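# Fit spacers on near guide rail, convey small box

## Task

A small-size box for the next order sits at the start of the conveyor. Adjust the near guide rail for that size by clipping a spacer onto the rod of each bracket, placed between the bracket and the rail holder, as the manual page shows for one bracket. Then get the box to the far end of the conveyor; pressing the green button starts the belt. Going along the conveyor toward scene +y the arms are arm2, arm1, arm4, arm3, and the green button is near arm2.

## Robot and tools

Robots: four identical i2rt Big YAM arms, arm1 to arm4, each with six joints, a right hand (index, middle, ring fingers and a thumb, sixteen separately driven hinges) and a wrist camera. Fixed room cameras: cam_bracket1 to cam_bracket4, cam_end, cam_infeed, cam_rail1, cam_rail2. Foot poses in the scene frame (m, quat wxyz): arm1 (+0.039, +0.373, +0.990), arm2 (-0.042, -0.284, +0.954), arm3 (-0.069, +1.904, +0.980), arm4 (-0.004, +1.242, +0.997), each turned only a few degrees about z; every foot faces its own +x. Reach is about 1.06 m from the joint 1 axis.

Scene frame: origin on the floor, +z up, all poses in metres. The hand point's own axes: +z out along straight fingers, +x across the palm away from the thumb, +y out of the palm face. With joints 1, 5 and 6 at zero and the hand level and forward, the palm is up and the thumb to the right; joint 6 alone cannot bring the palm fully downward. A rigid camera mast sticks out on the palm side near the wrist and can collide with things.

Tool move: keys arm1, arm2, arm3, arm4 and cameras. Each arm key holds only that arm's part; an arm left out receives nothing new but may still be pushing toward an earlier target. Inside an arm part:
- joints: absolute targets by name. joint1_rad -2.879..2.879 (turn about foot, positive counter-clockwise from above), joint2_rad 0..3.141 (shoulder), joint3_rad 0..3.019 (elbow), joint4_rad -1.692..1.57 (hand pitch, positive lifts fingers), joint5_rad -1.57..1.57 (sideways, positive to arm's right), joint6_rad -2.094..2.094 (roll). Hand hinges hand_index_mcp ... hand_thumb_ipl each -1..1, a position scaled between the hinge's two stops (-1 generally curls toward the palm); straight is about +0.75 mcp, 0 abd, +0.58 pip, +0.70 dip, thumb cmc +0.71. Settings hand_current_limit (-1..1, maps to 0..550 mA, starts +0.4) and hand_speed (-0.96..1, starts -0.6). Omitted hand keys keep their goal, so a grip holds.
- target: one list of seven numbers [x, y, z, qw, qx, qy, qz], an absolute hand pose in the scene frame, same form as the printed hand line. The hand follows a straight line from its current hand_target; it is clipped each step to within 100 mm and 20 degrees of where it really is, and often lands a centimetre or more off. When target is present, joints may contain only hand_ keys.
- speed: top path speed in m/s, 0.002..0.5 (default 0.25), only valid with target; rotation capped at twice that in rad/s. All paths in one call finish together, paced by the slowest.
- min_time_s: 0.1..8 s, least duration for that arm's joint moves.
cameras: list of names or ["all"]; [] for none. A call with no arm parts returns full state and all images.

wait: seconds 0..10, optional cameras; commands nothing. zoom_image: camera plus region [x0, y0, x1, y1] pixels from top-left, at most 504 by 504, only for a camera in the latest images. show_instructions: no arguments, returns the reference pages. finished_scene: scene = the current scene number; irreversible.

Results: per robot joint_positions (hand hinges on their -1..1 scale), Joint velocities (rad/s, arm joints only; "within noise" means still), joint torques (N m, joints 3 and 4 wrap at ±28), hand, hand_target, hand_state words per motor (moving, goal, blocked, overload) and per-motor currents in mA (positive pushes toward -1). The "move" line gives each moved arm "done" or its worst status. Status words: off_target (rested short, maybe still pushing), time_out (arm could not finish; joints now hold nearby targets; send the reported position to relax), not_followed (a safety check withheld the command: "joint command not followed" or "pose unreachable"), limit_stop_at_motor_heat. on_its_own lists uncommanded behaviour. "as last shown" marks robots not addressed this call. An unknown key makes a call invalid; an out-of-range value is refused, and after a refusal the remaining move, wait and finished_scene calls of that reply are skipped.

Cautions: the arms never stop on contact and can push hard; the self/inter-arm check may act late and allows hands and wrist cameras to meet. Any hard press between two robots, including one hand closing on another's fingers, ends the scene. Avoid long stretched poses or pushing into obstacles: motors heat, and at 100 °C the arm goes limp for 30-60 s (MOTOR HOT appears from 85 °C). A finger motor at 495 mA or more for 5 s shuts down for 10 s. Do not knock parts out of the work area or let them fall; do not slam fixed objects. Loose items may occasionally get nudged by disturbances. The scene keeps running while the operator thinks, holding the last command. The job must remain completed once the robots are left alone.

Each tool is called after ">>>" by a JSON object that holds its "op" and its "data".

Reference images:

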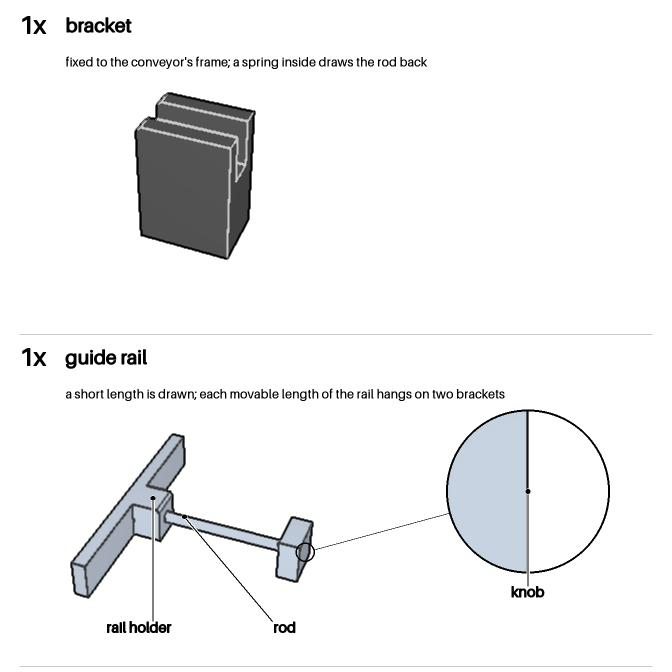

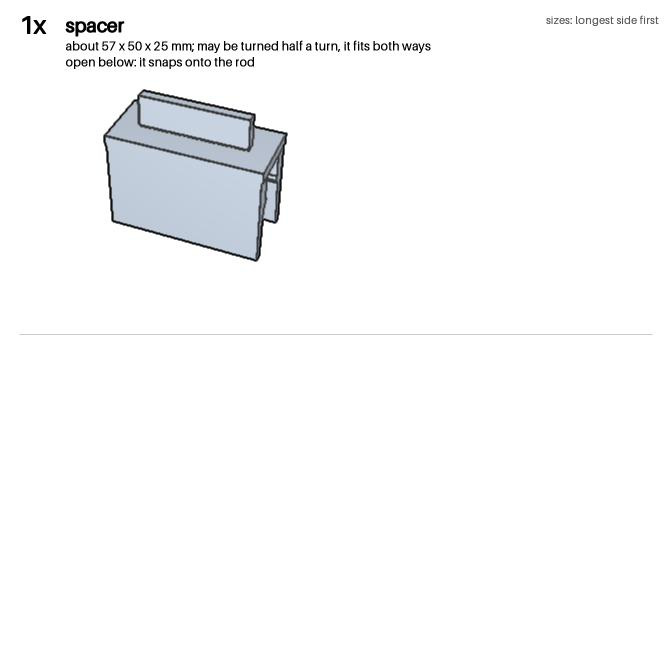

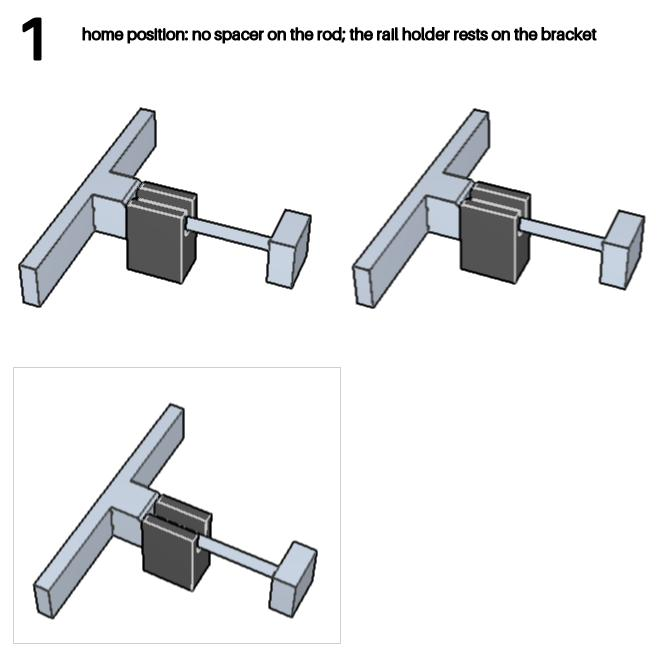

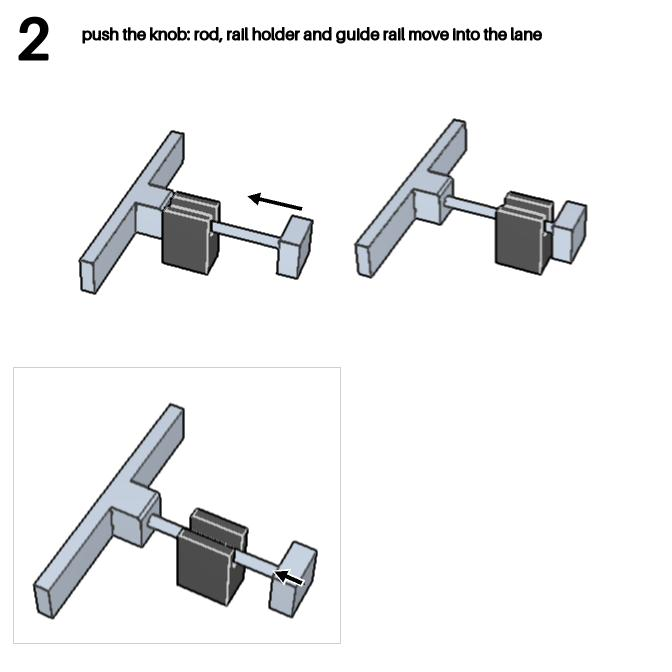

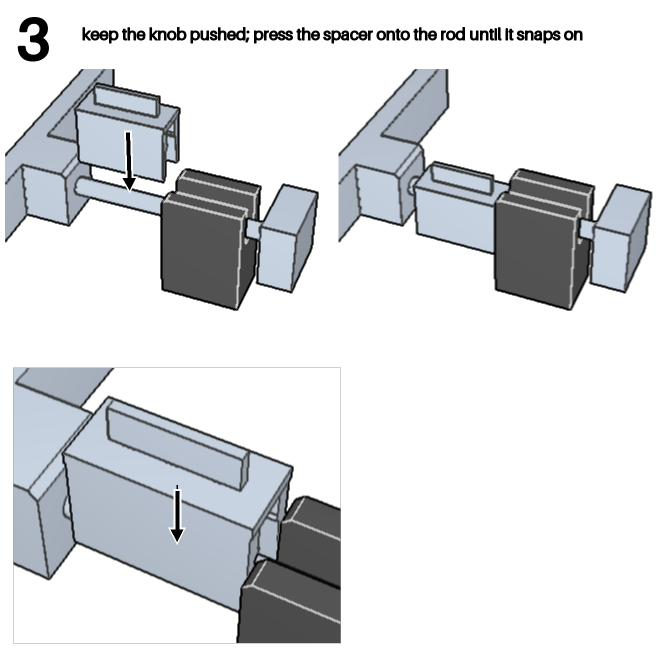

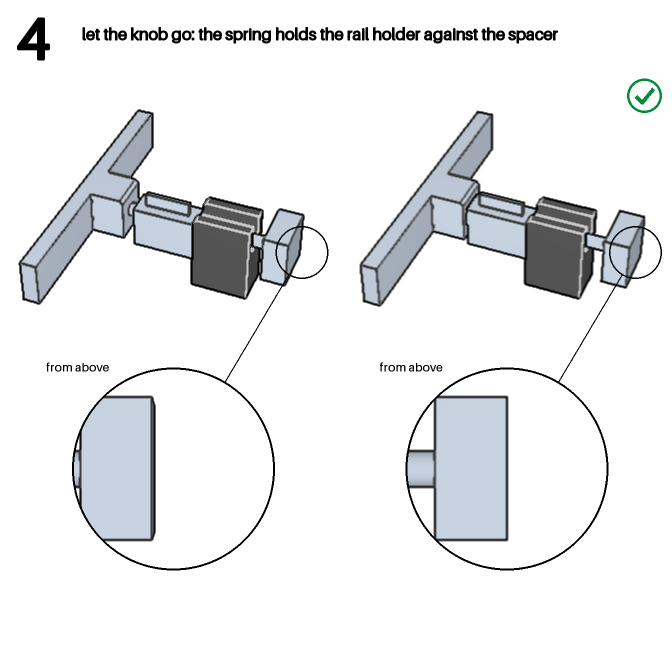

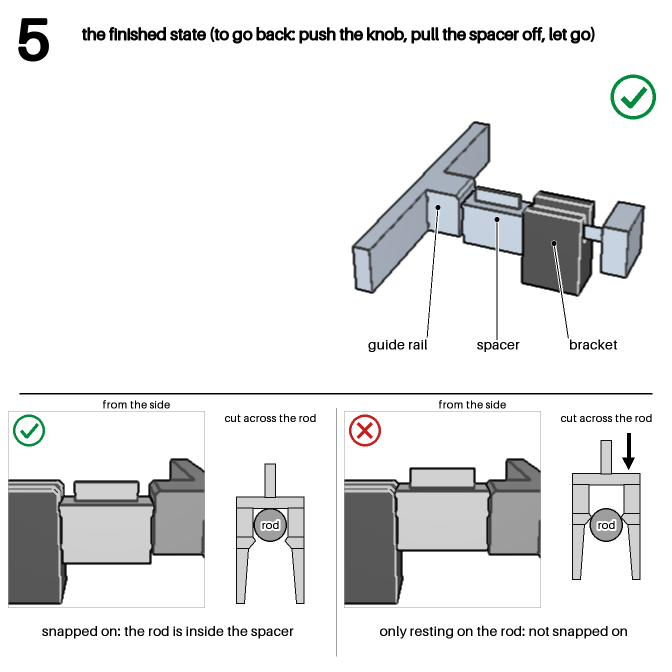

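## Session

>>> {"op": "move", "data": {}}

Scene clock: 0.00 s.
Joint torques (N m): no reading
Heat: arm1: hottest joint3_rad 30 °C; arm2: hottest joint2_rad 29 °C; arm3: hottest joint4_rad 28 °C; arm4: hottest joint3_rad 31 °C.
Joint velocities: within noise
arm1.joint_positions: joint1_rad=+0.167 joint2_rad=+0.529 joint3_rad=+1.371 joint4_rad=-1.282 joint5_rad=-0.018 joint6_rad=+1.114 hand_index_mcp=+0.753 hand_index_abd=+0.000 hand_index_pip=+0.577 hand_index_dip=+0.696 hand_middle_mcp=+0.753 hand_middle_abd=+0.000 hand_middle_pip=+0.577 hand_middle_dip=+0.696 hand_ring_mcp=+0.753 hand_ring_abd=+0.000 hand_ring_pip=+0.577 hand_ring_dip=+0.696 hand_thumb_cmc=+0.714 hand_thumb_axl=+0.677 hand_thumb_mcp=+0.226 hand_thumb_ipl=+0.168 hand_current_limit=+0.400 hand_speed=-0.600
arm1.joint_status: not commanded
arm1.hand_state: goal,goal,goal,goal,goal,goal,goal,goal,goal,goal,goal,goal,goal,goal,goal,goal
arm1.index_mcp_current_ma: 0
arm1.index_abd_current_ma: 0
arm1.index_pip_current_ma: 0
arm1.index_dip_current_ma: 0
arm1.middle_mcp_current_ma: 0
arm1.middle_abd_current_ma: 0
arm1.middle_pip_current_ma: 0
arm1.middle_dip_current_ma: 0
arm1.ring_mcp_current_ma: 0
arm1.ring_abd_current_ma: 0
arm1.ring_pip_current_ma: 0
arm1.ring_dip_current_ma: 0
arm1.thumb_cmc_current_ma: 0
arm1.thumb_axl_current_ma: 0
arm1.thumb_mcp_current_ma: 0
arm1.thumb_ipl_current_ma: 0
arm1.hand_goal_index_mcp: 0.754
arm1.hand_goal_index_abd: 0.000
arm1.hand_goal_index_pip: 0.576
arm1.hand_goal_index_dip: 0.696
arm1.hand_goal_middle_mcp: 0.754
arm1.hand_goal_middle_abd: 0.000
arm1.hand_goal_middle_pip: 0.576
arm1.hand_goal_middle_dip: 0.696
arm1.hand_goal_ring_mcp: 0.754
arm1.hand_goal_ring_abd: 0.000
arm1.hand_goal_ring_pip: 0.576
arm1.hand_goal_ring_dip: 0.696
arm1.hand_goal_thumb_cmc: 0.714
arm1.hand_goal_thumb_axl: 0.678
arm1.hand_goal_thumb_mcp: 0.226
arm1.hand_goal_thumb_ipl: 0.168
arm1.hand: x=+0.2691 y=+0.3505 z=+1.5652 quat_wxyz=(+0.050, +0.789, +0.300, +0.533) (m; scene frame)
arm1.hand_target: x=+0.2654 y=+0.3496 z=+1.5750 quat_wxyz=(+0.051, +0.784, +0.298, +0.543) (m; scene frame)
arm1.hand_status: not commanded
arm2.joint_positions: joint1_rad=-0.126 joint2_rad=+0.636 joint3_rad=+1.379 joint4_rad=-1.239 joint5_rad=+0.022 joint6_rad=+1.035 hand_index_mcp=+0.753 hand_index_abd=+0.000 hand_index_pip=+0.577 hand_index_dip=+0.696 hand_middle_mcp=+0.753 hand_middle_abd=+0.000 hand_middle_pip=+0.577 hand_middle_dip=+0.696 hand_ring_mcp=+0.753 hand_ring_abd=+0.000 hand_ring_pip=+0.577 hand_ring_dip=+0.696 hand_thumb_cmc=+0.714 hand_thumb_axl=+0.677 hand_thumb_mcp=+0.226 hand_thumb_ipl=+0.168 hand_current_limit=+0.400 hand_speed=-0.600
arm2.joint_status: not commanded
arm2.hand_state: goal,goal,goal,goal,goal,goal,goal,goal,goal,goal,goal,goal,goal,goal,goal,goal
arm2.index_mcp_current_ma: 0
arm2.index_abd_current_ma: 0
arm2.index_pip_current_ma: 0
arm2.index_dip_current_ma: 0
arm2.middle_mcp_current_ma: 0
arm2.middle_abd_current_ma: 0
arm2.middle_pip_current_ma: 0
arm2.middle_dip_current_ma: 0
arm2.ring_mcp_current_ma: 0
arm2.ring_abd_current_ma: 0
arm2.ring_pip_current_ma: 0
arm2.ring_dip_current_ma: 0
arm2.thumb_cmc_current_ma: 0
arm2.thumb_axl_current_ma: 0
arm2.thumb_mcp_current_ma: 0
arm2.thumb_ipl_current_ma: 0
arm2.hand_goal_index_mcp: 0.754
arm2.hand_goal_index_abd: 0.000
arm2.hand_goal_index_pip: 0.576
arm2.hand_goal_index_dip: 0.696
arm2.hand_goal_middle_mcp: 0.754
arm2.hand_goal_middle_abd: 0.000
arm2.hand_goal_middle_pip: 0.576
arm2.hand_goal_middle_dip: 0.696
arm2.hand_goal_ring_mcp: 0.754
arm2.hand_goal_ring_abd: 0.000
arm2.hand_goal_ring_pip: 0.576
arm2.hand_goal_ring_dip: 0.696
arm2.hand_goal_thumb_cmc: 0.714
arm2.hand_goal_thumb_axl: 0.678
arm2.hand_goal_thumb_mcp: 0.226
arm2.hand_goal_thumb_ipl: 0.168
arm2.hand: x=+0.2109 y=-0.4228 z=+1.5230 quat_wxyz=(+0.186, +0.850, +0.145, +0.471) (m; scene frame)
arm2.hand_target: x=+0.2080 y=-0.4223 z=+1.5330 quat_wxyz=(+0.189, +0.844, +0.144, +0.480) (m; scene frame)
arm2.hand_status: not commanded
arm3.joint_positions: joint1_rad=-0.110 joint2_rad=+0.617 joint3_rad=+1.398 joint4_rad=-1.196 joint5_rad=-0.056 joint6_rad=+1.147 hand_index_mcp=+0.753 hand_index_abd=+0.000 hand_index_pip=+0.577 hand_index_dip=+0.696 hand_middle_mcp=+0.753 hand_middle_abd=+0.000 hand_middle_pip=+0.577 hand_middle_dip=+0.696 hand_ring_mcp=+0.753 hand_ring_abd=+0.000 hand_ring_pip=+0.577 hand_ring_dip=+0.696 hand_thumb_cmc=+0.714 hand_thumb_axl=+0.677 hand_thumb_mcp=+0.226 hand_thumb_ipl=+0.168 hand_current_limit=+0.400 hand_speed=-0.600
arm3.joint_status: not commanded
arm3.hand_state: goal,goal,goal,goal,goal,goal,goal,goal,goal,goal,goal,goal,goal,goal,goal,goal
arm3.index_mcp_current_ma: 0
arm3.index_abd_current_ma: 0
arm3.index_pip_current_ma: 0
arm3.index_dip_current_ma: 0
arm3.middle_mcp_current_ma: 0
arm3.middle_abd_current_ma: 0
arm3.middle_pip_current_ma: 0
arm3.middle_dip_current_ma: 0
arm3.ring_mcp_current_ma: 0
arm3.ring_abd_current_ma: 0
arm3.ring_pip_current_ma: 0
arm3.ring_dip_current_ma: 0
arm3.thumb_cmc_current_ma: 0
arm3.thumb_axl_current_ma: 0
arm3.thumb_mcp_current_ma: 0
arm3.thumb_ipl_current_ma: 0
arm3.hand_goal_index_mcp: 0.754
arm3.hand_goal_index_abd: 0.000
arm3.hand_goal_index_pip: 0.576
arm3.hand_goal_index_dip: 0.696
arm3.hand_goal_middle_mcp: 0.754
arm3.hand_goal_middle_abd: 0.000
arm3.hand_goal_middle_pip: 0.576
arm3.hand_goal_middle_dip: 0.696
arm3.hand_goal_ring_mcp: 0.754
arm3.hand_goal_ring_abd: 0.000
arm3.hand_goal_ring_pip: 0.576
arm3.hand_goal_ring_dip: 0.696
arm3.hand_goal_thumb_cmc: 0.714
arm3.hand_goal_thumb_axl: 0.678
arm3.hand_goal_thumb_mcp: 0.226
arm3.hand_goal_thumb_ipl: 0.168
arm3.hand: x=+0.1726 y=+1.7872 z=+1.5663 quat_wxyz=(+0.135, +0.827, +0.125, +0.531) (m; scene frame)
arm3.hand_target: x=+0.1690 y=+1.7877 z=+1.5790 quat_wxyz=(+0.139, +0.819, +0.125, +0.543) (m; scene frame)
arm3.hand_status: not commanded
arm4.joint_positions: joint1_rad=-0.023 joint2_rad=+0.630 joint3_rad=+1.316 joint4_rad=-1.202 joint5_rad=-0.064 joint6_rad=+1.091 hand_index_mcp=+0.753 hand_index_abd=+0.000 hand_index_pip=+0.577 hand_index_dip=+0.696 hand_middle_mcp=+0.753 hand_middle_abd=+0.000 hand_middle_pip=+0.577 hand_middle_dip=+0.696 hand_ring_mcp=+0.753 hand_ring_abd=+0.000 hand_ring_pip=+0.577 hand_ring_dip=+0.696 hand_thumb_cmc=+0.714 hand_thumb_axl=+0.677 hand_thumb_mcp=+0.226 hand_thumb_ipl=+0.168 hand_current_limit=+0.400 hand_speed=-0.600
arm4.joint_status: not commanded
arm4.hand_state: goal,goal,goal,goal,goal,goal,goal,goal,goal,goal,goal,goal,goal,goal,goal,goal
arm4.index_mcp_current_ma: 0
arm4.index_abd_current_ma: 0
arm4.index_pip_current_ma: 0
arm4.index_dip_current_ma: 0
arm4.middle_mcp_current_ma: 0
arm4.middle_abd_current_ma: 0
arm4.middle_pip_current_ma: 0
arm4.middle_dip_current_ma: 0
arm4.ring_mcp_current_ma: 0
arm4.ring_abd_current_ma: 0
arm4.ring_pip_current_ma: 0
arm4.ring_dip_current_ma: 0
arm4.thumb_cmc_current_ma: 0
arm4.thumb_axl_current_ma: 0
arm4.thumb_mcp_current_ma: 0
arm4.thumb_ipl_current_ma: 0
arm4.hand_goal_index_mcp: 0.754
arm4.hand_goal_index_abd: 0.000
arm4.hand_goal_index_pip: 0.576
arm4.hand_goal_index_dip: 0.696
arm4.hand_goal_middle_mcp: 0.754
arm4.hand_goal_middle_abd: 0.000
arm4.hand_goal_middle_pip: 0.576
arm4.hand_goal_middle_dip: 0.696
arm4.hand_goal_ring_mcp: 0.754
arm4.hand_goal_ring_abd: 0.000
arm4.hand_goal_ring_pip: 0.576
arm4.hand_goal_ring_dip: 0.696
arm4.hand_goal_thumb_cmc: 0.714
arm4.hand_goal_thumb_axl: 0.678
arm4.hand_goal_thumb_mcp: 0.226
arm4.hand_goal_thumb_ipl: 0.168
arm4.hand: x=+0.2740 y=+1.1841 z=+1.5429 quat_wxyz=(+0.080, +0.825, +0.245, +0.503) (m; scene frame)
arm4.hand_target: x=+0.2711 y=+1.1840 z=+1.5590 quat_wxyz=(+0.083, +0.816, +0.244, +0.518) (m; scene frame)
arm4.hand_status: not commanded
pictures: arm1_cam_wrist, arm2_cam_wrist, arm3_cam_wrist, arm4_cam_wrist, cam_bracket1, cam_bracket2, cam_bracket3, cam_bracket4, cam_end, cam_infeed, cam_rail1, cam_rail2

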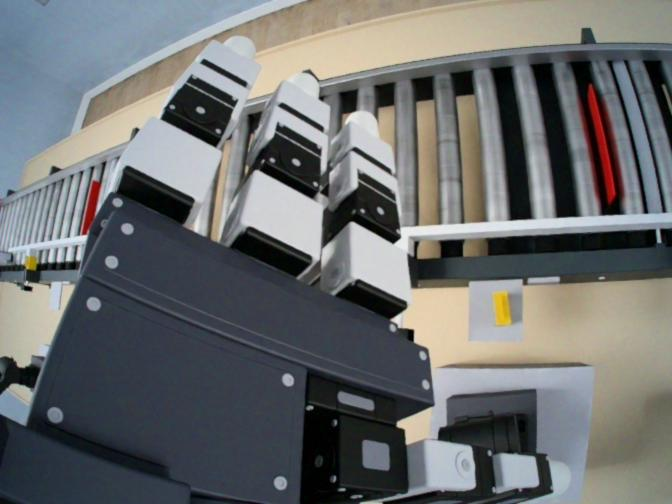

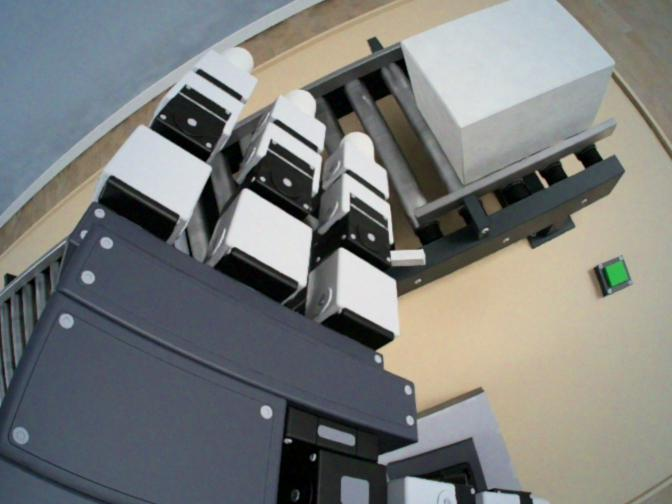

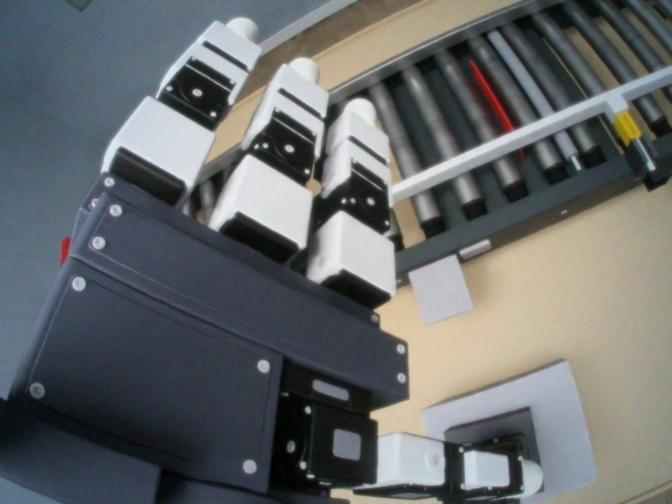

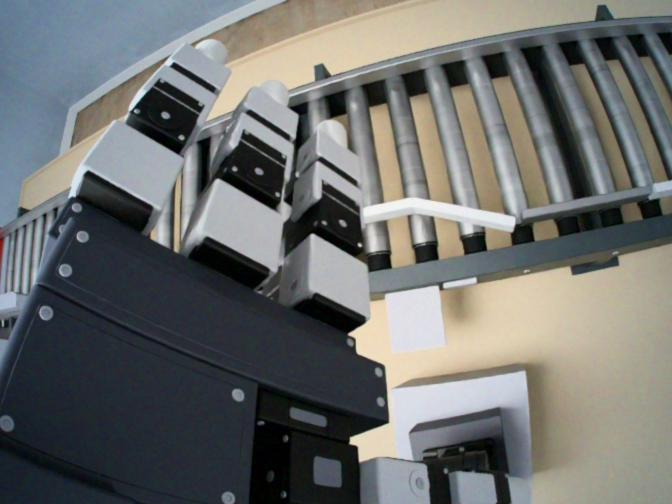

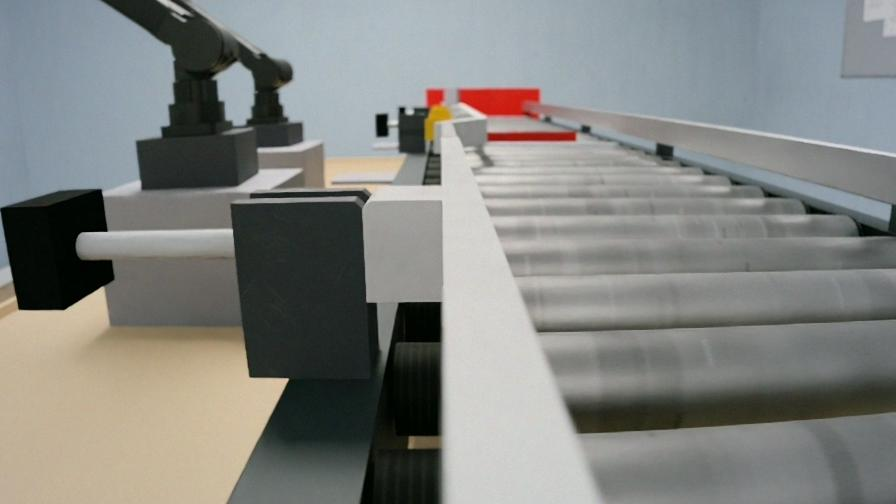

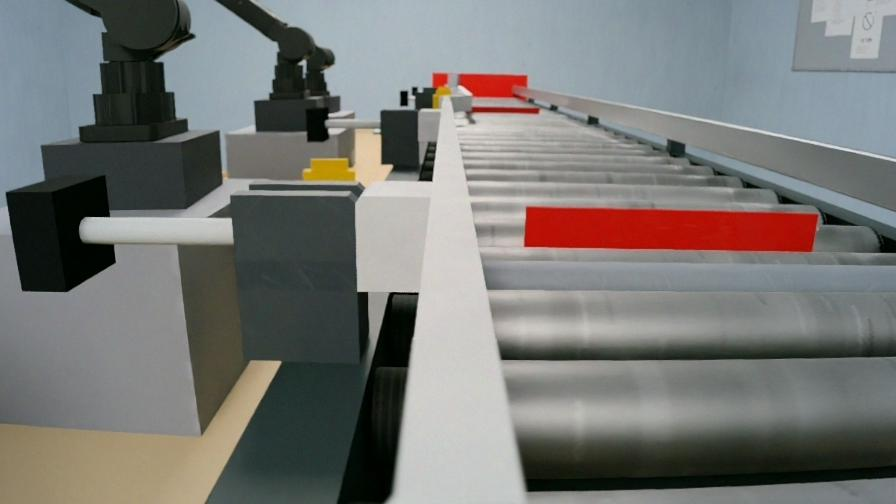

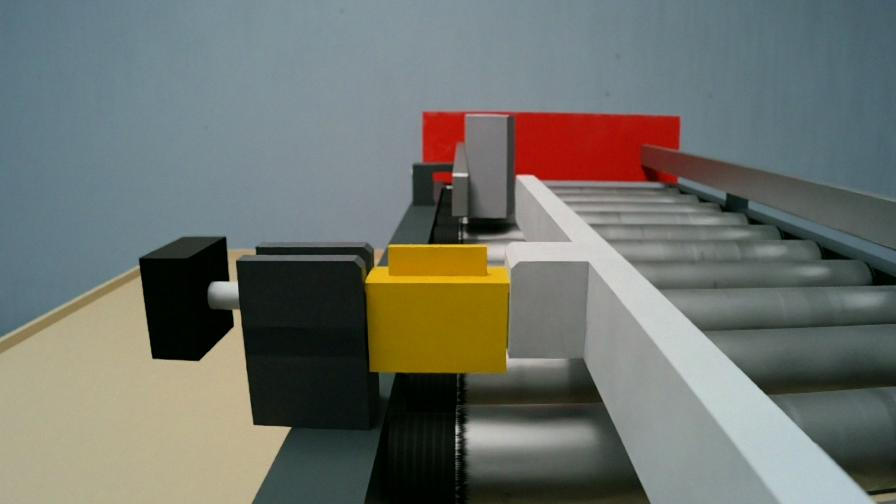

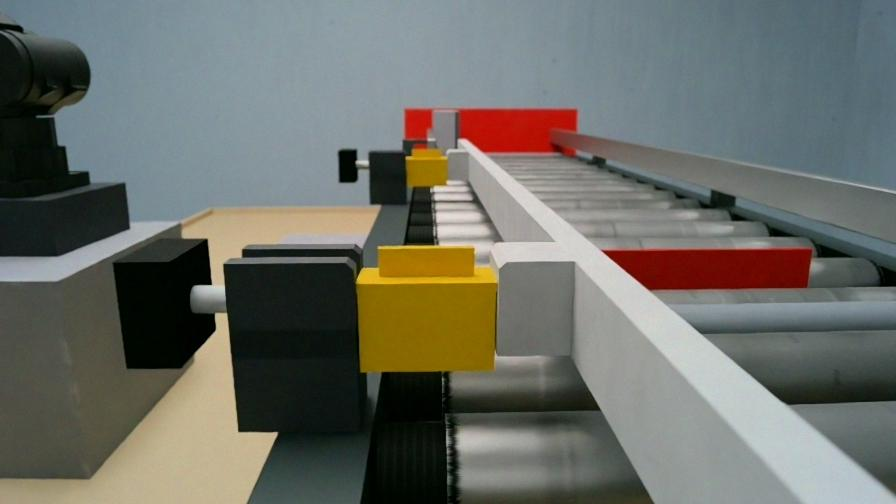

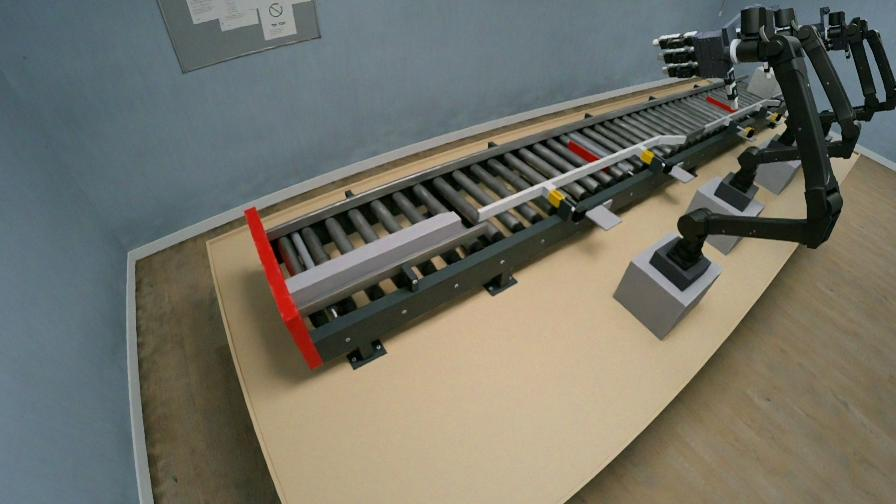

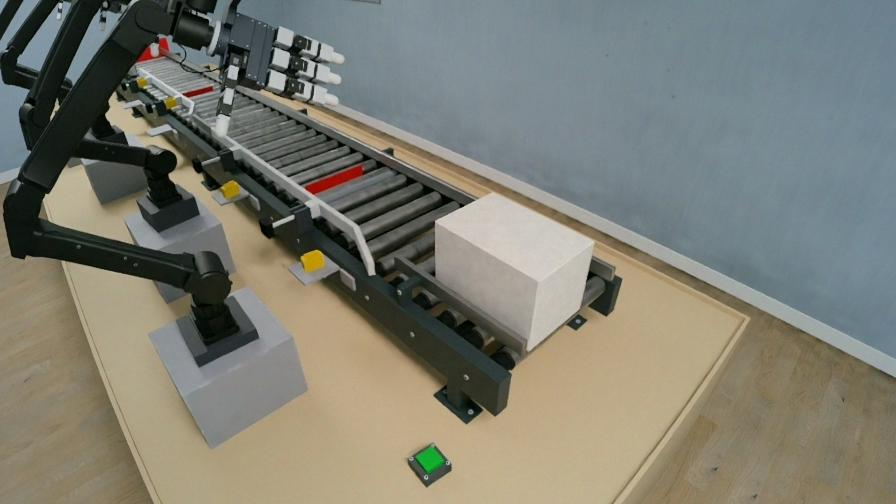

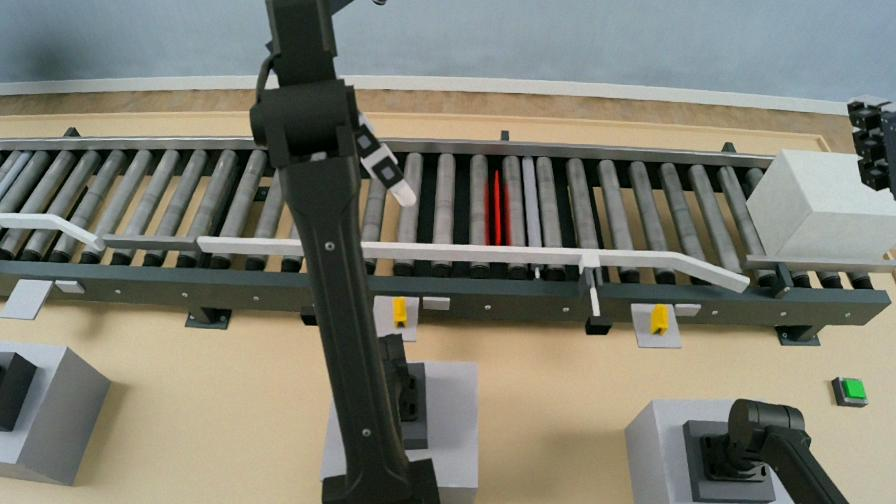

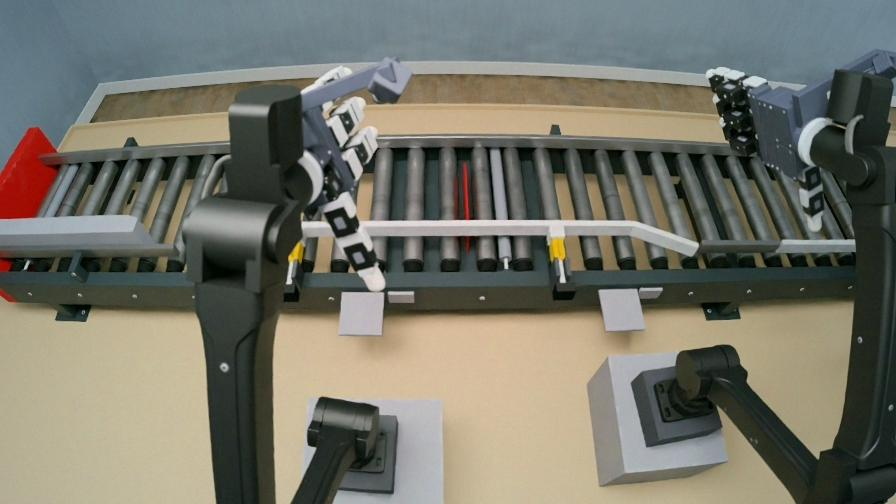

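>>> {"op": "move", "data": {"arm1": {"joints": {"joint1_rad": -0.107, "joint2_rad": 1.05, "joint3_rad": 1.35, "joint4_rad": -1.6, "joint5_rad": 0, "joint6_rad": -0.02, "hand_ring_mcp": 0.75, "hand_ring_pip": -0.89, "hand_ring_dip": -0.78, "hand_index_abd": 0.15, "hand_middle_abd": -0.15, "hand_current_limit": 0.7}, "min_time_s": 2.5}, "arm2": {"joints": {"joint1_rad": 0.255, "joint2_rad": 1.05, "joint3_rad": 1.35, "joint4_rad": -1.6, "joint5_rad": 0, "joint6_rad": 0.2, "hand_ring_mcp": 0.75, "hand_ring_pip": -0.89, "hand_ring_dip": -0.78, "hand_index_abd": 0.15, "hand_middle_abd": -0.15, "hand_current_limit": 0.7}, "min_time_s": 2.5}, "arm4": {"joints": {"joint1_rad": -1.237, "joint4_rad": 0, "joint5_rad": 0.546, "joint6_rad": 1.572}, "min_time_s": 2.5}, "cameras": ["arm1_cam_wrist", "arm2_cam_wrist", "cam_rail1"]}}

Scene clock: 4.17 s.
Joint torques (N m): arm1=[-0.79 -6.01 9.07 0.47 0.08 -0.12] | arm2=[1.08 -1.32 11.04 0.58 -0.03 -0.26] | arm3=[-0.62 0.26 10.55 2.39 0.08 -0.12] | arm4=[0.91 1.26 9.84 2.96 -0.38 0.05]
Heat: arm1: hottest joint3_rad 30 °C; arm2: hottest joint2_rad 29 °C; arm3: hottest joint4_rad 28 °C; arm4: hottest joint3_rad 31 °C.
move: arm1 done; arm2 done; arm4 done
Joint velocities: within noise
arm1.joint_positions: joint1_rad=-0.096 joint2_rad=+1.049 joint3_rad=+1.361 joint4_rad=-1.590 joint5_rad=-0.002 joint6_rad=-0.009 hand_index_mcp=+0.756 hand_index_abd=+0.150 hand_index_pip=+0.577 hand_index_dip=+0.696 hand_middle_mcp=+0.756 hand_middle_abd=-0.146 hand_middle_pip=+0.577 hand_middle_dip=+0.696 hand_ring_mcp=+0.755 hand_ring_abd=+0.001 hand_ring_pip=-0.885 hand_ring_dip=-0.778 hand_thumb_cmc=+0.717 hand_thumb_axl=+0.677 hand_thumb_mcp=+0.224 hand_thumb_ipl=+0.168 hand_current_limit=+0.700 hand_speed=-0.600
arm1.joint_status: all done
arm1.hand_state: goal,goal,goal,goal,goal,goal,goal,goal,goal,goal,goal,goal,goal,goal,goal,goal
arm1.index_mcp_current_ma: 0
arm1.index_abd_current_ma: 0
arm1.index_pip_current_ma: 0
arm1.index_dip_current_ma: 0
arm1.middle_mcp_current_ma: 0
arm1.middle_abd_current_ma: 0
arm1.middle_pip_current_ma: 0
arm1.middle_dip_current_ma: 0
arm1.ring_mcp_current_ma: 0
arm1.ring_abd_current_ma: 0
arm1.ring_pip_current_ma: 0
arm1.ring_dip_current_ma: 0
arm1.thumb_cmc_current_ma: 0
arm1.thumb_axl_current_ma: 0
arm1.thumb_mcp_current_ma: 0
arm1.thumb_ipl_current_ma: 0
arm1.hand_goal_index_mcp: 0.754
arm1.hand_goal_index_abd: 0.150
arm1.hand_goal_index_pip: 0.576
arm1.hand_goal_index_dip: 0.696
arm1.hand_goal_middle_mcp: 0.754
arm1.hand_goal_middle_abd: -0.150
arm1.hand_goal_middle_pip: 0.576
arm1.hand_goal_middle_dip: 0.696
arm1.hand_goal_ring_mcp: 0.750
arm1.hand_goal_ring_abd: 0.000
arm1.hand_goal_ring_pip: -0.890
arm1.hand_goal_ring_dip: -0.780
arm1.hand_goal_thumb_cmc: 0.714
arm1.hand_goal_thumb_axl: 0.678
arm1.hand_goal_thumb_mcp: 0.226
arm1.hand_goal_thumb_ipl: 0.168
arm1.hand: x=+0.4472 y=+0.3502 z=+1.3880 quat_wxyz=(+0.106, +0.699, +0.700, +0.101) (m; scene frame)
arm1.hand_target: x=+0.4441 y=+0.3462 z=+1.3807 quat_wxyz=(+0.100, +0.700, +0.701, +0.091) (m; scene frame)
arm1.hand_status: not commanded
arm2.joint_positions: joint1_rad=+0.248 joint2_rad=+1.044 joint3_rad=+1.353 joint4_rad=-1.589 joint5_rad=+0.002 joint6_rad=+0.214 hand_index_mcp=+0.756 hand_index_abd=+0.150 hand_index_pip=+0.577 hand_index_dip=+0.696 hand_middle_mcp=+0.756 hand_middle_abd=-0.145 hand_middle_pip=+0.577 hand_middle_dip=+0.696 hand_ring_mcp=+0.756 hand_ring_abd=+0.000 hand_ring_pip=-0.884 hand_ring_dip=-0.777 hand_thumb_cmc=+0.717 hand_thumb_axl=+0.677 hand_thumb_mcp=+0.223 hand_thumb_ipl=+0.168 hand_current_limit=+0.700 hand_speed=-0.600
arm2.joint_status: all done
arm2.hand_state: goal,goal,goal,goal,goal,goal,goal,goal,goal,goal,goal,goal,goal,goal,goal,goal
arm2.index_mcp_current_ma: 0
arm2.index_abd_current_ma: 0
arm2.index_pip_current_ma: 0
arm2.index_dip_current_ma: 0
arm2.middle_mcp_current_ma: 0
arm2.middle_abd_current_ma: 1
arm2.middle_pip_current_ma: 0
arm2.middle_dip_current_ma: 0
arm2.ring_mcp_current_ma: 1
arm2.ring_abd_current_ma: 0
arm2.ring_pip_current_ma: 1
arm2.ring_dip_current_ma: 0
arm2.thumb_cmc_current_ma: 0
arm2.thumb_axl_current_ma: 0
arm2.thumb_mcp_current_ma: 0
arm2.thumb_ipl_current_ma: 0
arm2.hand_goal_index_mcp: 0.754
arm2.hand_goal_index_abd: 0.150
arm2.hand_goal_index_pip: 0.576
arm2.hand_goal_index_dip: 0.696
arm2.hand_goal_middle_mcp: 0.754
arm2.hand_goal_middle_abd: -0.150
arm2.hand_goal_middle_pip: 0.576
arm2.hand_goal_middle_dip: 0.696
arm2.hand_goal_ring_mcp: 0.750
arm2.hand_goal_ring_abd: 0.000
arm2.hand_goal_ring_pip: -0.890
arm2.hand_goal_ring_dip: -0.780
arm2.hand_goal_thumb_cmc: 0.714
arm2.hand_goal_thumb_axl: 0.678
arm2.hand_goal_thumb_mcp: 0.226
arm2.hand_goal_thumb_ipl: 0.168
arm2.hand: x=+0.3634 y=-0.2501 z=+1.3428 quat_wxyz=(+0.074, +0.708, +0.692, +0.118) (m; scene frame)
arm2.hand_target: x=+0.3623 y=-0.2462 z=+1.3374 quat_wxyz=(+0.068, +0.702, +0.700, +0.110) (m; scene frame)
arm2.hand_status: not commanded
arm3: as last shown
arm3.joint_positions: joint1_rad=-0.110 joint2_rad=+0.617 joint3_rad=+1.398 joint4_rad=-1.196 joint5_rad=-0.056 joint6_rad=+1.147 hand_index_mcp=+0.754 hand_index_abd=+0.001 hand_index_pip=+0.577 hand_index_dip=+0.696 hand_middle_mcp=+0.754 hand_middle_abd=+0.001 hand_middle_pip=+0.577 hand_middle_dip=+0.696 hand_ring_mcp=+0.754 hand_ring_abd=+0.001 hand_ring_pip=+0.577 hand_ring_dip=+0.696 hand_thumb_cmc=+0.714 hand_thumb_axl=+0.677 hand_thumb_mcp=+0.226 hand_thumb_ipl=+0.168 hand_current_limit=+0.400 hand_speed=-0.600
arm3.index_abd_current_ma: 1
arm3.index_pip_current_ma: 1
arm3.middle_pip_current_ma: 1
arm3.ring_pip_current_ma: 1
arm3.thumb_axl_current_ma: -1
arm4.joint_positions: joint1_rad=-1.230 joint2_rad=+0.630 joint3_rad=+1.316 joint4_rad=-0.021 joint5_rad=+0.546 joint6_rad=+1.564 hand_index_mcp=+0.753 hand_index_abd=+0.002 hand_index_pip=+0.577 hand_index_dip=+0.696 hand_middle_mcp=+0.753 hand_middle_abd=+0.002 hand_middle_pip=+0.577 hand_middle_dip=+0.696 hand_ring_mcp=+0.753 hand_ring_abd=+0.002 hand_ring_pip=+0.577 hand_ring_dip=+0.696 hand_thumb_cmc=+0.713 hand_thumb_axl=+0.677 hand_thumb_mcp=+0.226 hand_thumb_ipl=+0.168 hand_current_limit=+0.400 hand_speed=-0.600
arm4.joint_status: all done
arm4.hand_state: goal,goal,goal,goal,goal,goal,goal,goal,goal,goal,goal,goal,goal,goal,goal,goal
arm4.index_mcp_current_ma: -2
arm4.index_abd_current_ma: 3
arm4.index_pip_current_ma: 1
arm4.index_dip_current_ma: 0
arm4.middle_mcp_current_ma: -2
arm4.middle_abd_current_ma: 3
arm4.middle_pip_current_ma: 1
arm4.middle_dip_current_ma: 0
arm4.ring_mcp_current_ma: -2
arm4.ring_abd_current_ma: 3
arm4.ring_pip_current_ma: 1
arm4.ring_dip_current_ma: 0
arm4.thumb_cmc_current_ma: -2
arm4.thumb_axl_current_ma: -1
arm4.thumb_mcp_current_ma: 0
arm4.thumb_ipl_current_ma: -1
arm4.hand_goal_index_mcp: 0.754
arm4.hand_goal_index_abd: 0.000
arm4.hand_goal_index_pip: 0.576
arm4.hand_goal_index_dip: 0.696
arm4.hand_goal_middle_mcp: 0.754
arm4.hand_goal_middle_abd: 0.000
arm4.hand_goal_middle_pip: 0.576
arm4.hand_goal_middle_dip: 0.696
arm4.hand_goal_ring_mcp: 0.754
arm4.hand_goal_ring_abd: 0.000
arm4.hand_goal_ring_pip: 0.576
arm4.hand_goal_ring_dip: 0.696
arm4.hand_goal_thumb_cmc: 0.714
arm4.hand_goal_thumb_axl: 0.678
arm4.hand_goal_thumb_mcp: 0.226
arm4.hand_goal_thumb_ipl: 0.168
arm4.hand: x=-0.0775 y=+0.9876 z=+1.7390 quat_wxyz=(+0.568, +0.220, -0.435, +0.663) (m; scene frame)
arm4.hand_target: x=-0.0837 y=+0.9977 z=+1.7536 quat_wxyz=(+0.568, +0.198, -0.428, +0.674) (m; scene frame)
arm4.hand_status: not commanded
pictures: arm1_cam_wrist, arm2_cam_wrist, cam_rail1

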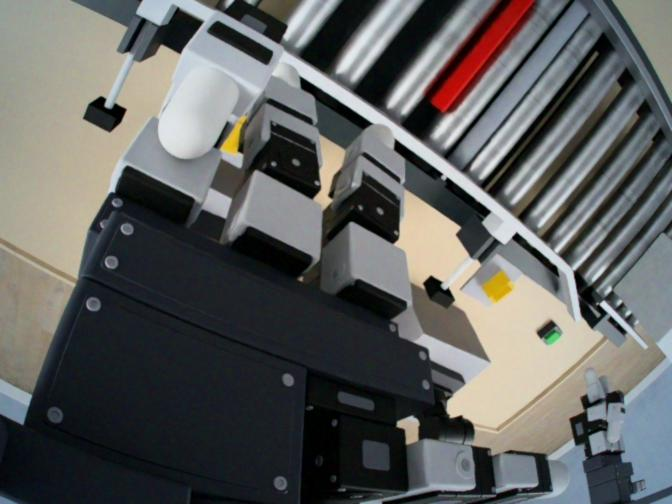

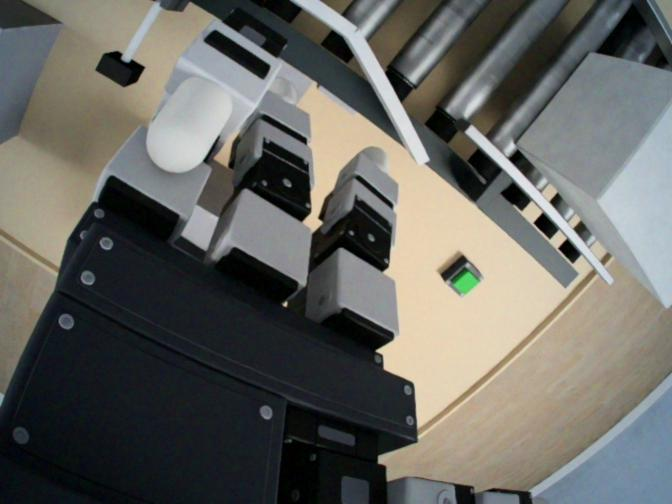

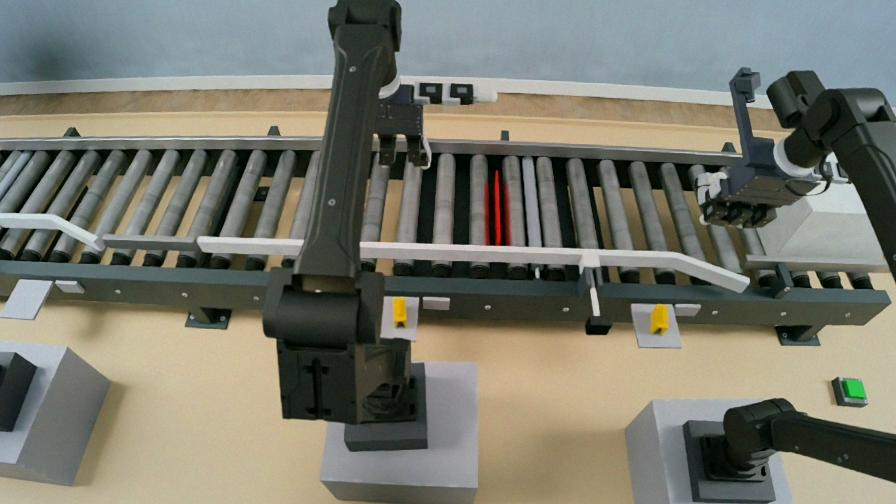

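>>> {"op": "move", "data": {"arm1": {"target": [0.333, 0.368, 1.17, 0, 0.7071, 0.7071, 0], "speed": 0.15}, "arm2": {"target": [0.333, -0.22, 1.17, 0, 0.7071, 0.7071, 0], "speed": 0.15}, "arm4": {"joints": {"joint2_rad": 1.959, "joint3_rad": 0.824, "joint4_rad": 1.075}, "min_time_s": 3}, "cameras": ["arm1_cam_wrist", "arm2_cam_wrist", "cam_rail1"]}}

Scene clock: 8.20 s.
Joint torques (N m): arm1=[0.85 -3.72 8.9 0.65 -0.11 0.1] | arm2=[1.03 -2.43 10.91 0.7 0.03 0.12] | arm3=[-0.62 0.26 10.55 2.39 0.08 -0.12] | arm4=[1.14 -12.81 5.55 3.81 0.14 0]
Heat: arm1: hottest joint3_rad 31 °C; arm2: hottest joint2_rad 29 °C; arm3: hottest joint4_rad 28 °C; arm4: hottest joint3_rad 31 °C.
move: arm1 done; arm2 done; arm4 done
Joint velocities: within noise
arm1.joint_positions: joint1_rad=-0.024 joint2_rad=+0.875 joint3_rad=+0.783 joint4_rad=-1.486 joint5_rad=-0.005 joint6_rad=+0.063 hand_index_mcp=+0.755 hand_index_abd=+0.150 hand_index_pip=+0.577 hand_index_dip=+0.696 hand_middle_mcp=+0.755 hand_middle_abd=-0.146 hand_middle_pip=+0.577 hand_middle_dip=+0.696 hand_ring_mcp=+0.753 hand_ring_abd=+0.001 hand_ring_pip=-0.885 hand_ring_dip=-0.778 hand_thumb_cmc=+0.716 hand_thumb_axl=+0.677 hand_thumb_mcp=+0.224 hand_thumb_ipl=+0.168 hand_current_limit=+0.700 hand_speed=-0.600
arm1.joint_status: not commanded
arm1.hand_state: goal,goal,goal,goal,goal,goal,goal,goal,goal,goal,goal,goal,goal,goal,goal,goal
arm1.index_mcp_current_ma: 0
arm1.index_abd_current_ma: 0
arm1.index_pip_current_ma: 0
arm1.index_dip_current_ma: 0
arm1.middle_mcp_current_ma: 0
arm1.middle_abd_current_ma: 0
arm1.middle_pip_current_ma: 0
arm1.middle_dip_current_ma: 0
arm1.ring_mcp_current_ma: 0
arm1.ring_abd_current_ma: 0
arm1.ring_pip_current_ma: 0
arm1.ring_dip_current_ma: 0
arm1.thumb_cmc_current_ma: 0
arm1.thumb_axl_current_ma: 0
arm1.thumb_mcp_current_ma: 0
arm1.thumb_ipl_current_ma: 0
arm1.hand_goal_index_mcp: 0.754
arm1.hand_goal_index_abd: 0.150
arm1.hand_goal_index_pip: 0.576
arm1.hand_goal_index_dip: 0.696
arm1.hand_goal_middle_mcp: 0.754
arm1.hand_goal_middle_abd: -0.150
arm1.hand_goal_middle_pip: 0.576
arm1.hand_goal_middle_dip: 0.696
arm1.hand_goal_ring_mcp: 0.750
arm1.hand_goal_ring_abd: 0.000
arm1.hand_goal_ring_pip: -0.890
arm1.hand_goal_ring_dip: -0.780
arm1.hand_goal_thumb_cmc: 0.714
arm1.hand_goal_thumb_axl: 0.678
arm1.hand_goal_thumb_mcp: 0.226
arm1.hand_goal_thumb_ipl: 0.168
arm1.hand: x=+0.3334 y=+0.3651 z=+1.1718 quat_wxyz=(-0.002, +0.707, +0.707, -0.003) (m; scene frame)
arm1.hand_target: x=+0.3330 y=+0.3680 z=+1.1700 quat_wxyz=(+0.000, +0.707, +0.707, +0.000) (m; scene frame)
arm1.hand_status: done (0.003 m and 0.4 deg from the pose sent, 0.247 m and 16.8 deg at the start)
arm2.joint_positions: joint1_rad=+0.352 joint2_rad=+1.109 joint3_rad=+1.031 joint4_rad=-1.482 joint5_rad=+0.009 joint6_rad=+0.290 hand_index_mcp=+0.756 hand_index_abd=+0.150 hand_index_pip=+0.577 hand_index_dip=+0.696 hand_middle_mcp=+0.756 hand_middle_abd=-0.145 hand_middle_pip=+0.577 hand_middle_dip=+0.696 hand_ring_mcp=+0.755 hand_ring_abd=+0.000 hand_ring_pip=-0.884 hand_ring_dip=-0.777 hand_thumb_cmc=+0.717 hand_thumb_axl=+0.677 hand_thumb_mcp=+0.223 hand_thumb_ipl=+0.168 hand_current_limit=+0.700 hand_speed=-0.600
arm2.joint_status: not commanded
arm2.hand_state: goal,goal,goal,goal,goal,goal,goal,goal,goal,goal,goal,goal,goal,goal,goal,goal
arm2.index_mcp_current_ma: 0
arm2.index_abd_current_ma: 0
arm2.index_pip_current_ma: 0
arm2.index_dip_current_ma: 0
arm2.middle_mcp_current_ma: 0
arm2.middle_abd_current_ma: 1
arm2.middle_pip_current_ma: 0
arm2.middle_dip_current_ma: 0
arm2.ring_mcp_current_ma: 1
arm2.ring_abd_current_ma: 0
arm2.ring_pip_current_ma: 1
arm2.ring_dip_current_ma: 0
arm2.thumb_cmc_current_ma: 0
arm2.thumb_axl_current_ma: 0
arm2.thumb_mcp_current_ma: -1
arm2.thumb_ipl_current_ma: 0
arm2.hand_goal_index_mcp: 0.754
arm2.hand_goal_index_abd: 0.150
arm2.hand_goal_index_pip: 0.576
arm2.hand_goal_index_dip: 0.696
arm2.hand_goal_middle_mcp: 0.754
arm2.hand_goal_middle_abd: -0.150
arm2.hand_goal_middle_pip: 0.576
arm2.hand_goal_middle_dip: 0.696
arm2.hand_goal_ring_mcp: 0.750
arm2.hand_goal_ring_abd: 0.000
arm2.hand_goal_ring_pip: -0.890
arm2.hand_goal_ring_dip: -0.780
arm2.hand_goal_thumb_cmc: 0.714
arm2.hand_goal_thumb_axl: 0.678
arm2.hand_goal_thumb_mcp: 0.226
arm2.hand_goal_thumb_ipl: 0.168
arm2.hand: x=+0.3311 y=-0.2226 z=+1.1733 quat_wxyz=(+0.000, +0.705, +0.709, +0.000) (m; scene frame)
arm2.hand_target: x=+0.3329 y=-0.2200 z=+1.1699 quat_wxyz=(+0.000, +0.707, +0.707, +0.000) (m; scene frame)
arm2.hand_status: done (0.005 m and 0.4 deg from the pose sent, 0.178 m and 16.1 deg at the start)
arm3: as last shown
arm4.joint_positions: joint1_rad=-1.230 joint2_rad=+1.965 joint3_rad=+0.818 joint4_rad=+1.050 joint5_rad=+0.546 joint6_rad=+1.564 hand_index_mcp=+0.753 hand_index_abd=+0.002 hand_index_pip=+0.577 hand_index_dip=+0.696 hand_middle_mcp=+0.753 hand_middle_abd=+0.002 hand_middle_pip=+0.577 hand_middle_dip=+0.696 hand_ring_mcp=+0.753 hand_ring_abd=+0.003 hand_ring_pip=+0.577 hand_ring_dip=+0.696 hand_thumb_cmc=+0.713 hand_thumb_axl=+0.677 hand_thumb_mcp=+0.227 hand_thumb_ipl=+0.168 hand_current_limit=+0.400 hand_speed=-0.600
arm4.joint_status: all done
arm4.hand_state: goal,goal,goal,goal,goal,goal,goal,goal,goal,goal,goal,goal,goal,goal,goal,goal
arm4.index_mcp_current_ma: -2
arm4.index_abd_current_ma: 3
arm4.index_pip_current_ma: 1
arm4.index_dip_current_ma: 0
arm4.middle_mcp_current_ma: -2
arm4.middle_abd_current_ma: 3
arm4.middle_pip_current_ma: 1
arm4.middle_dip_current_ma: 0
arm4.ring_mcp_current_ma: -2
arm4.ring_abd_current_ma: 4
arm4.ring_pip_current_ma: 1
arm4.ring_dip_current_ma: 0
arm4.thumb_cmc_current_ma: -2
arm4.thumb_axl_current_ma: -1
arm4.thumb_mcp_current_ma: 1
arm4.thumb_ipl_current_ma: -1
arm4.hand_goal_index_mcp: 0.754
arm4.hand_goal_index_abd: 0.000
arm4.hand_goal_index_pip: 0.576
arm4.hand_goal_index_dip: 0.696
arm4.hand_goal_middle_mcp: 0.754
arm4.hand_goal_middle_abd: 0.000
arm4.hand_goal_middle_pip: 0.576
arm4.hand_goal_middle_dip: 0.696
arm4.hand_goal_ring_mcp: 0.754
arm4.hand_goal_ring_abd: 0.000
arm4.hand_goal_ring_pip: 0.576
arm4.hand_goal_ring_dip: 0.696
arm4.hand_goal_thumb_cmc: 0.714
arm4.hand_goal_thumb_axl: 0.678
arm4.hand_goal_thumb_mcp: 0.226
arm4.hand_goal_thumb_ipl: 0.168
arm4.hand: x=+0.0784 y=+0.6624 z=+1.0645 quat_wxyz=(+0.516, +0.500, -0.541, +0.437) (m; scene frame)
arm4.hand_target: x=+0.0757 y=+0.6586 z=+1.0736 quat_wxyz=(+0.521, +0.484, -0.541, +0.450) (m; scene frame)
arm4.hand_status: not commanded
pictures: arm1_cam_wrist, arm2_cam_wrist, cam_rail1

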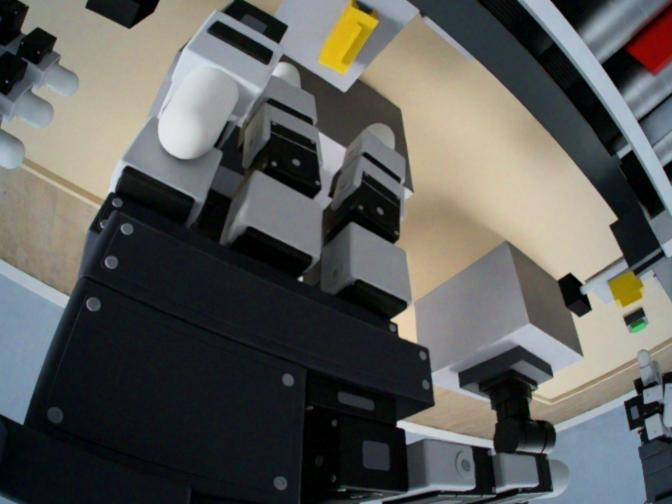

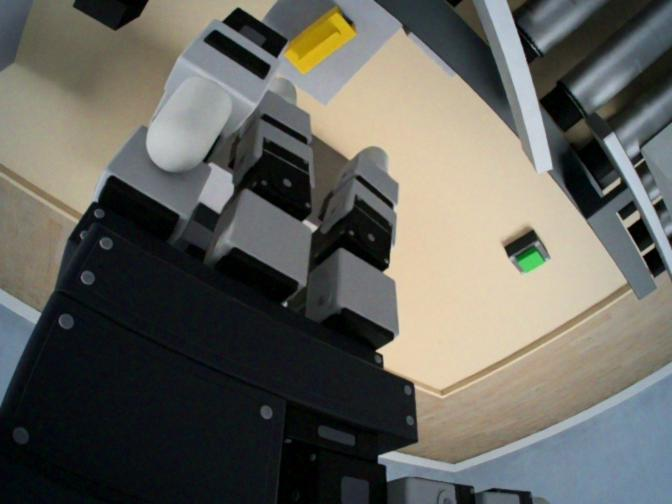

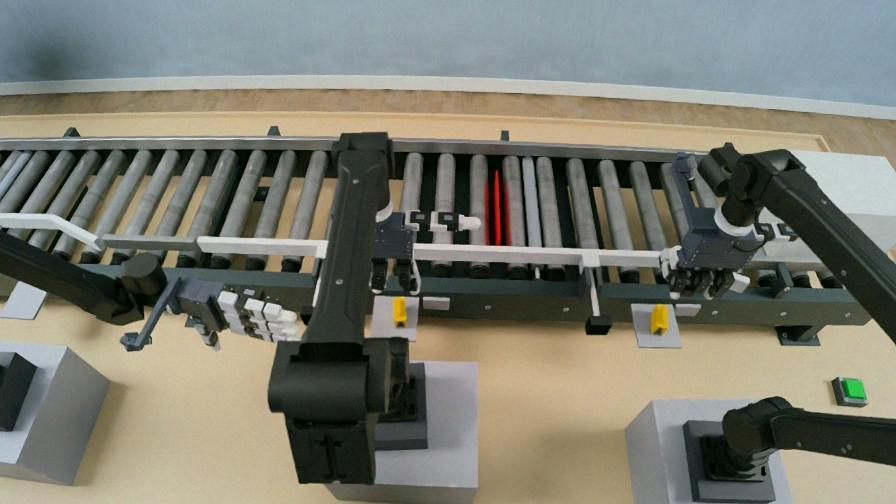

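>>> {"op": "zoom_image", "data": {"camera": "cam_rail1", "region": [340, 260, 700, 380]}}

>>> {"op": "zoom_image", "data": {"camera": "arm1_cam_wrist", "region": [220, 0, 460, 180]}}

>>> {"op": "zoom_image", "data": {"camera": "arm2_cam_wrist", "region": [220, 0, 460, 180]}}

Scaled by 1.400 from the camera's 896x504 image, which has a finer 1280x720 frame.

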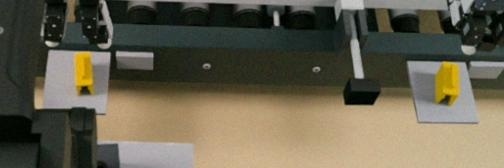

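Scaled by 2.100 from the camera's 672x504 image, which has a finer 960x720 frame.

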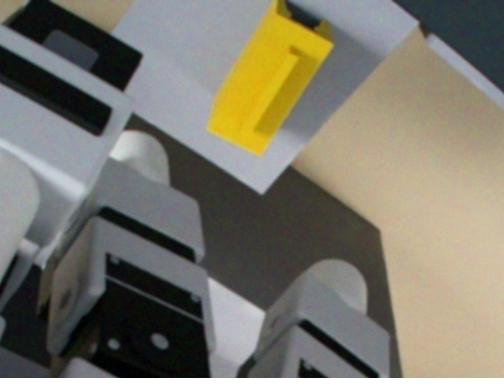

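Scaled by 2.100 from the camera's 672x504 image, which has a finer 960x720 frame.

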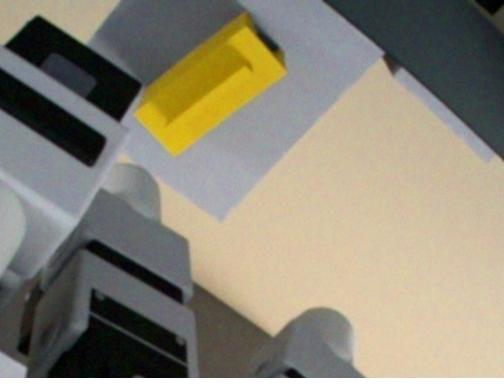

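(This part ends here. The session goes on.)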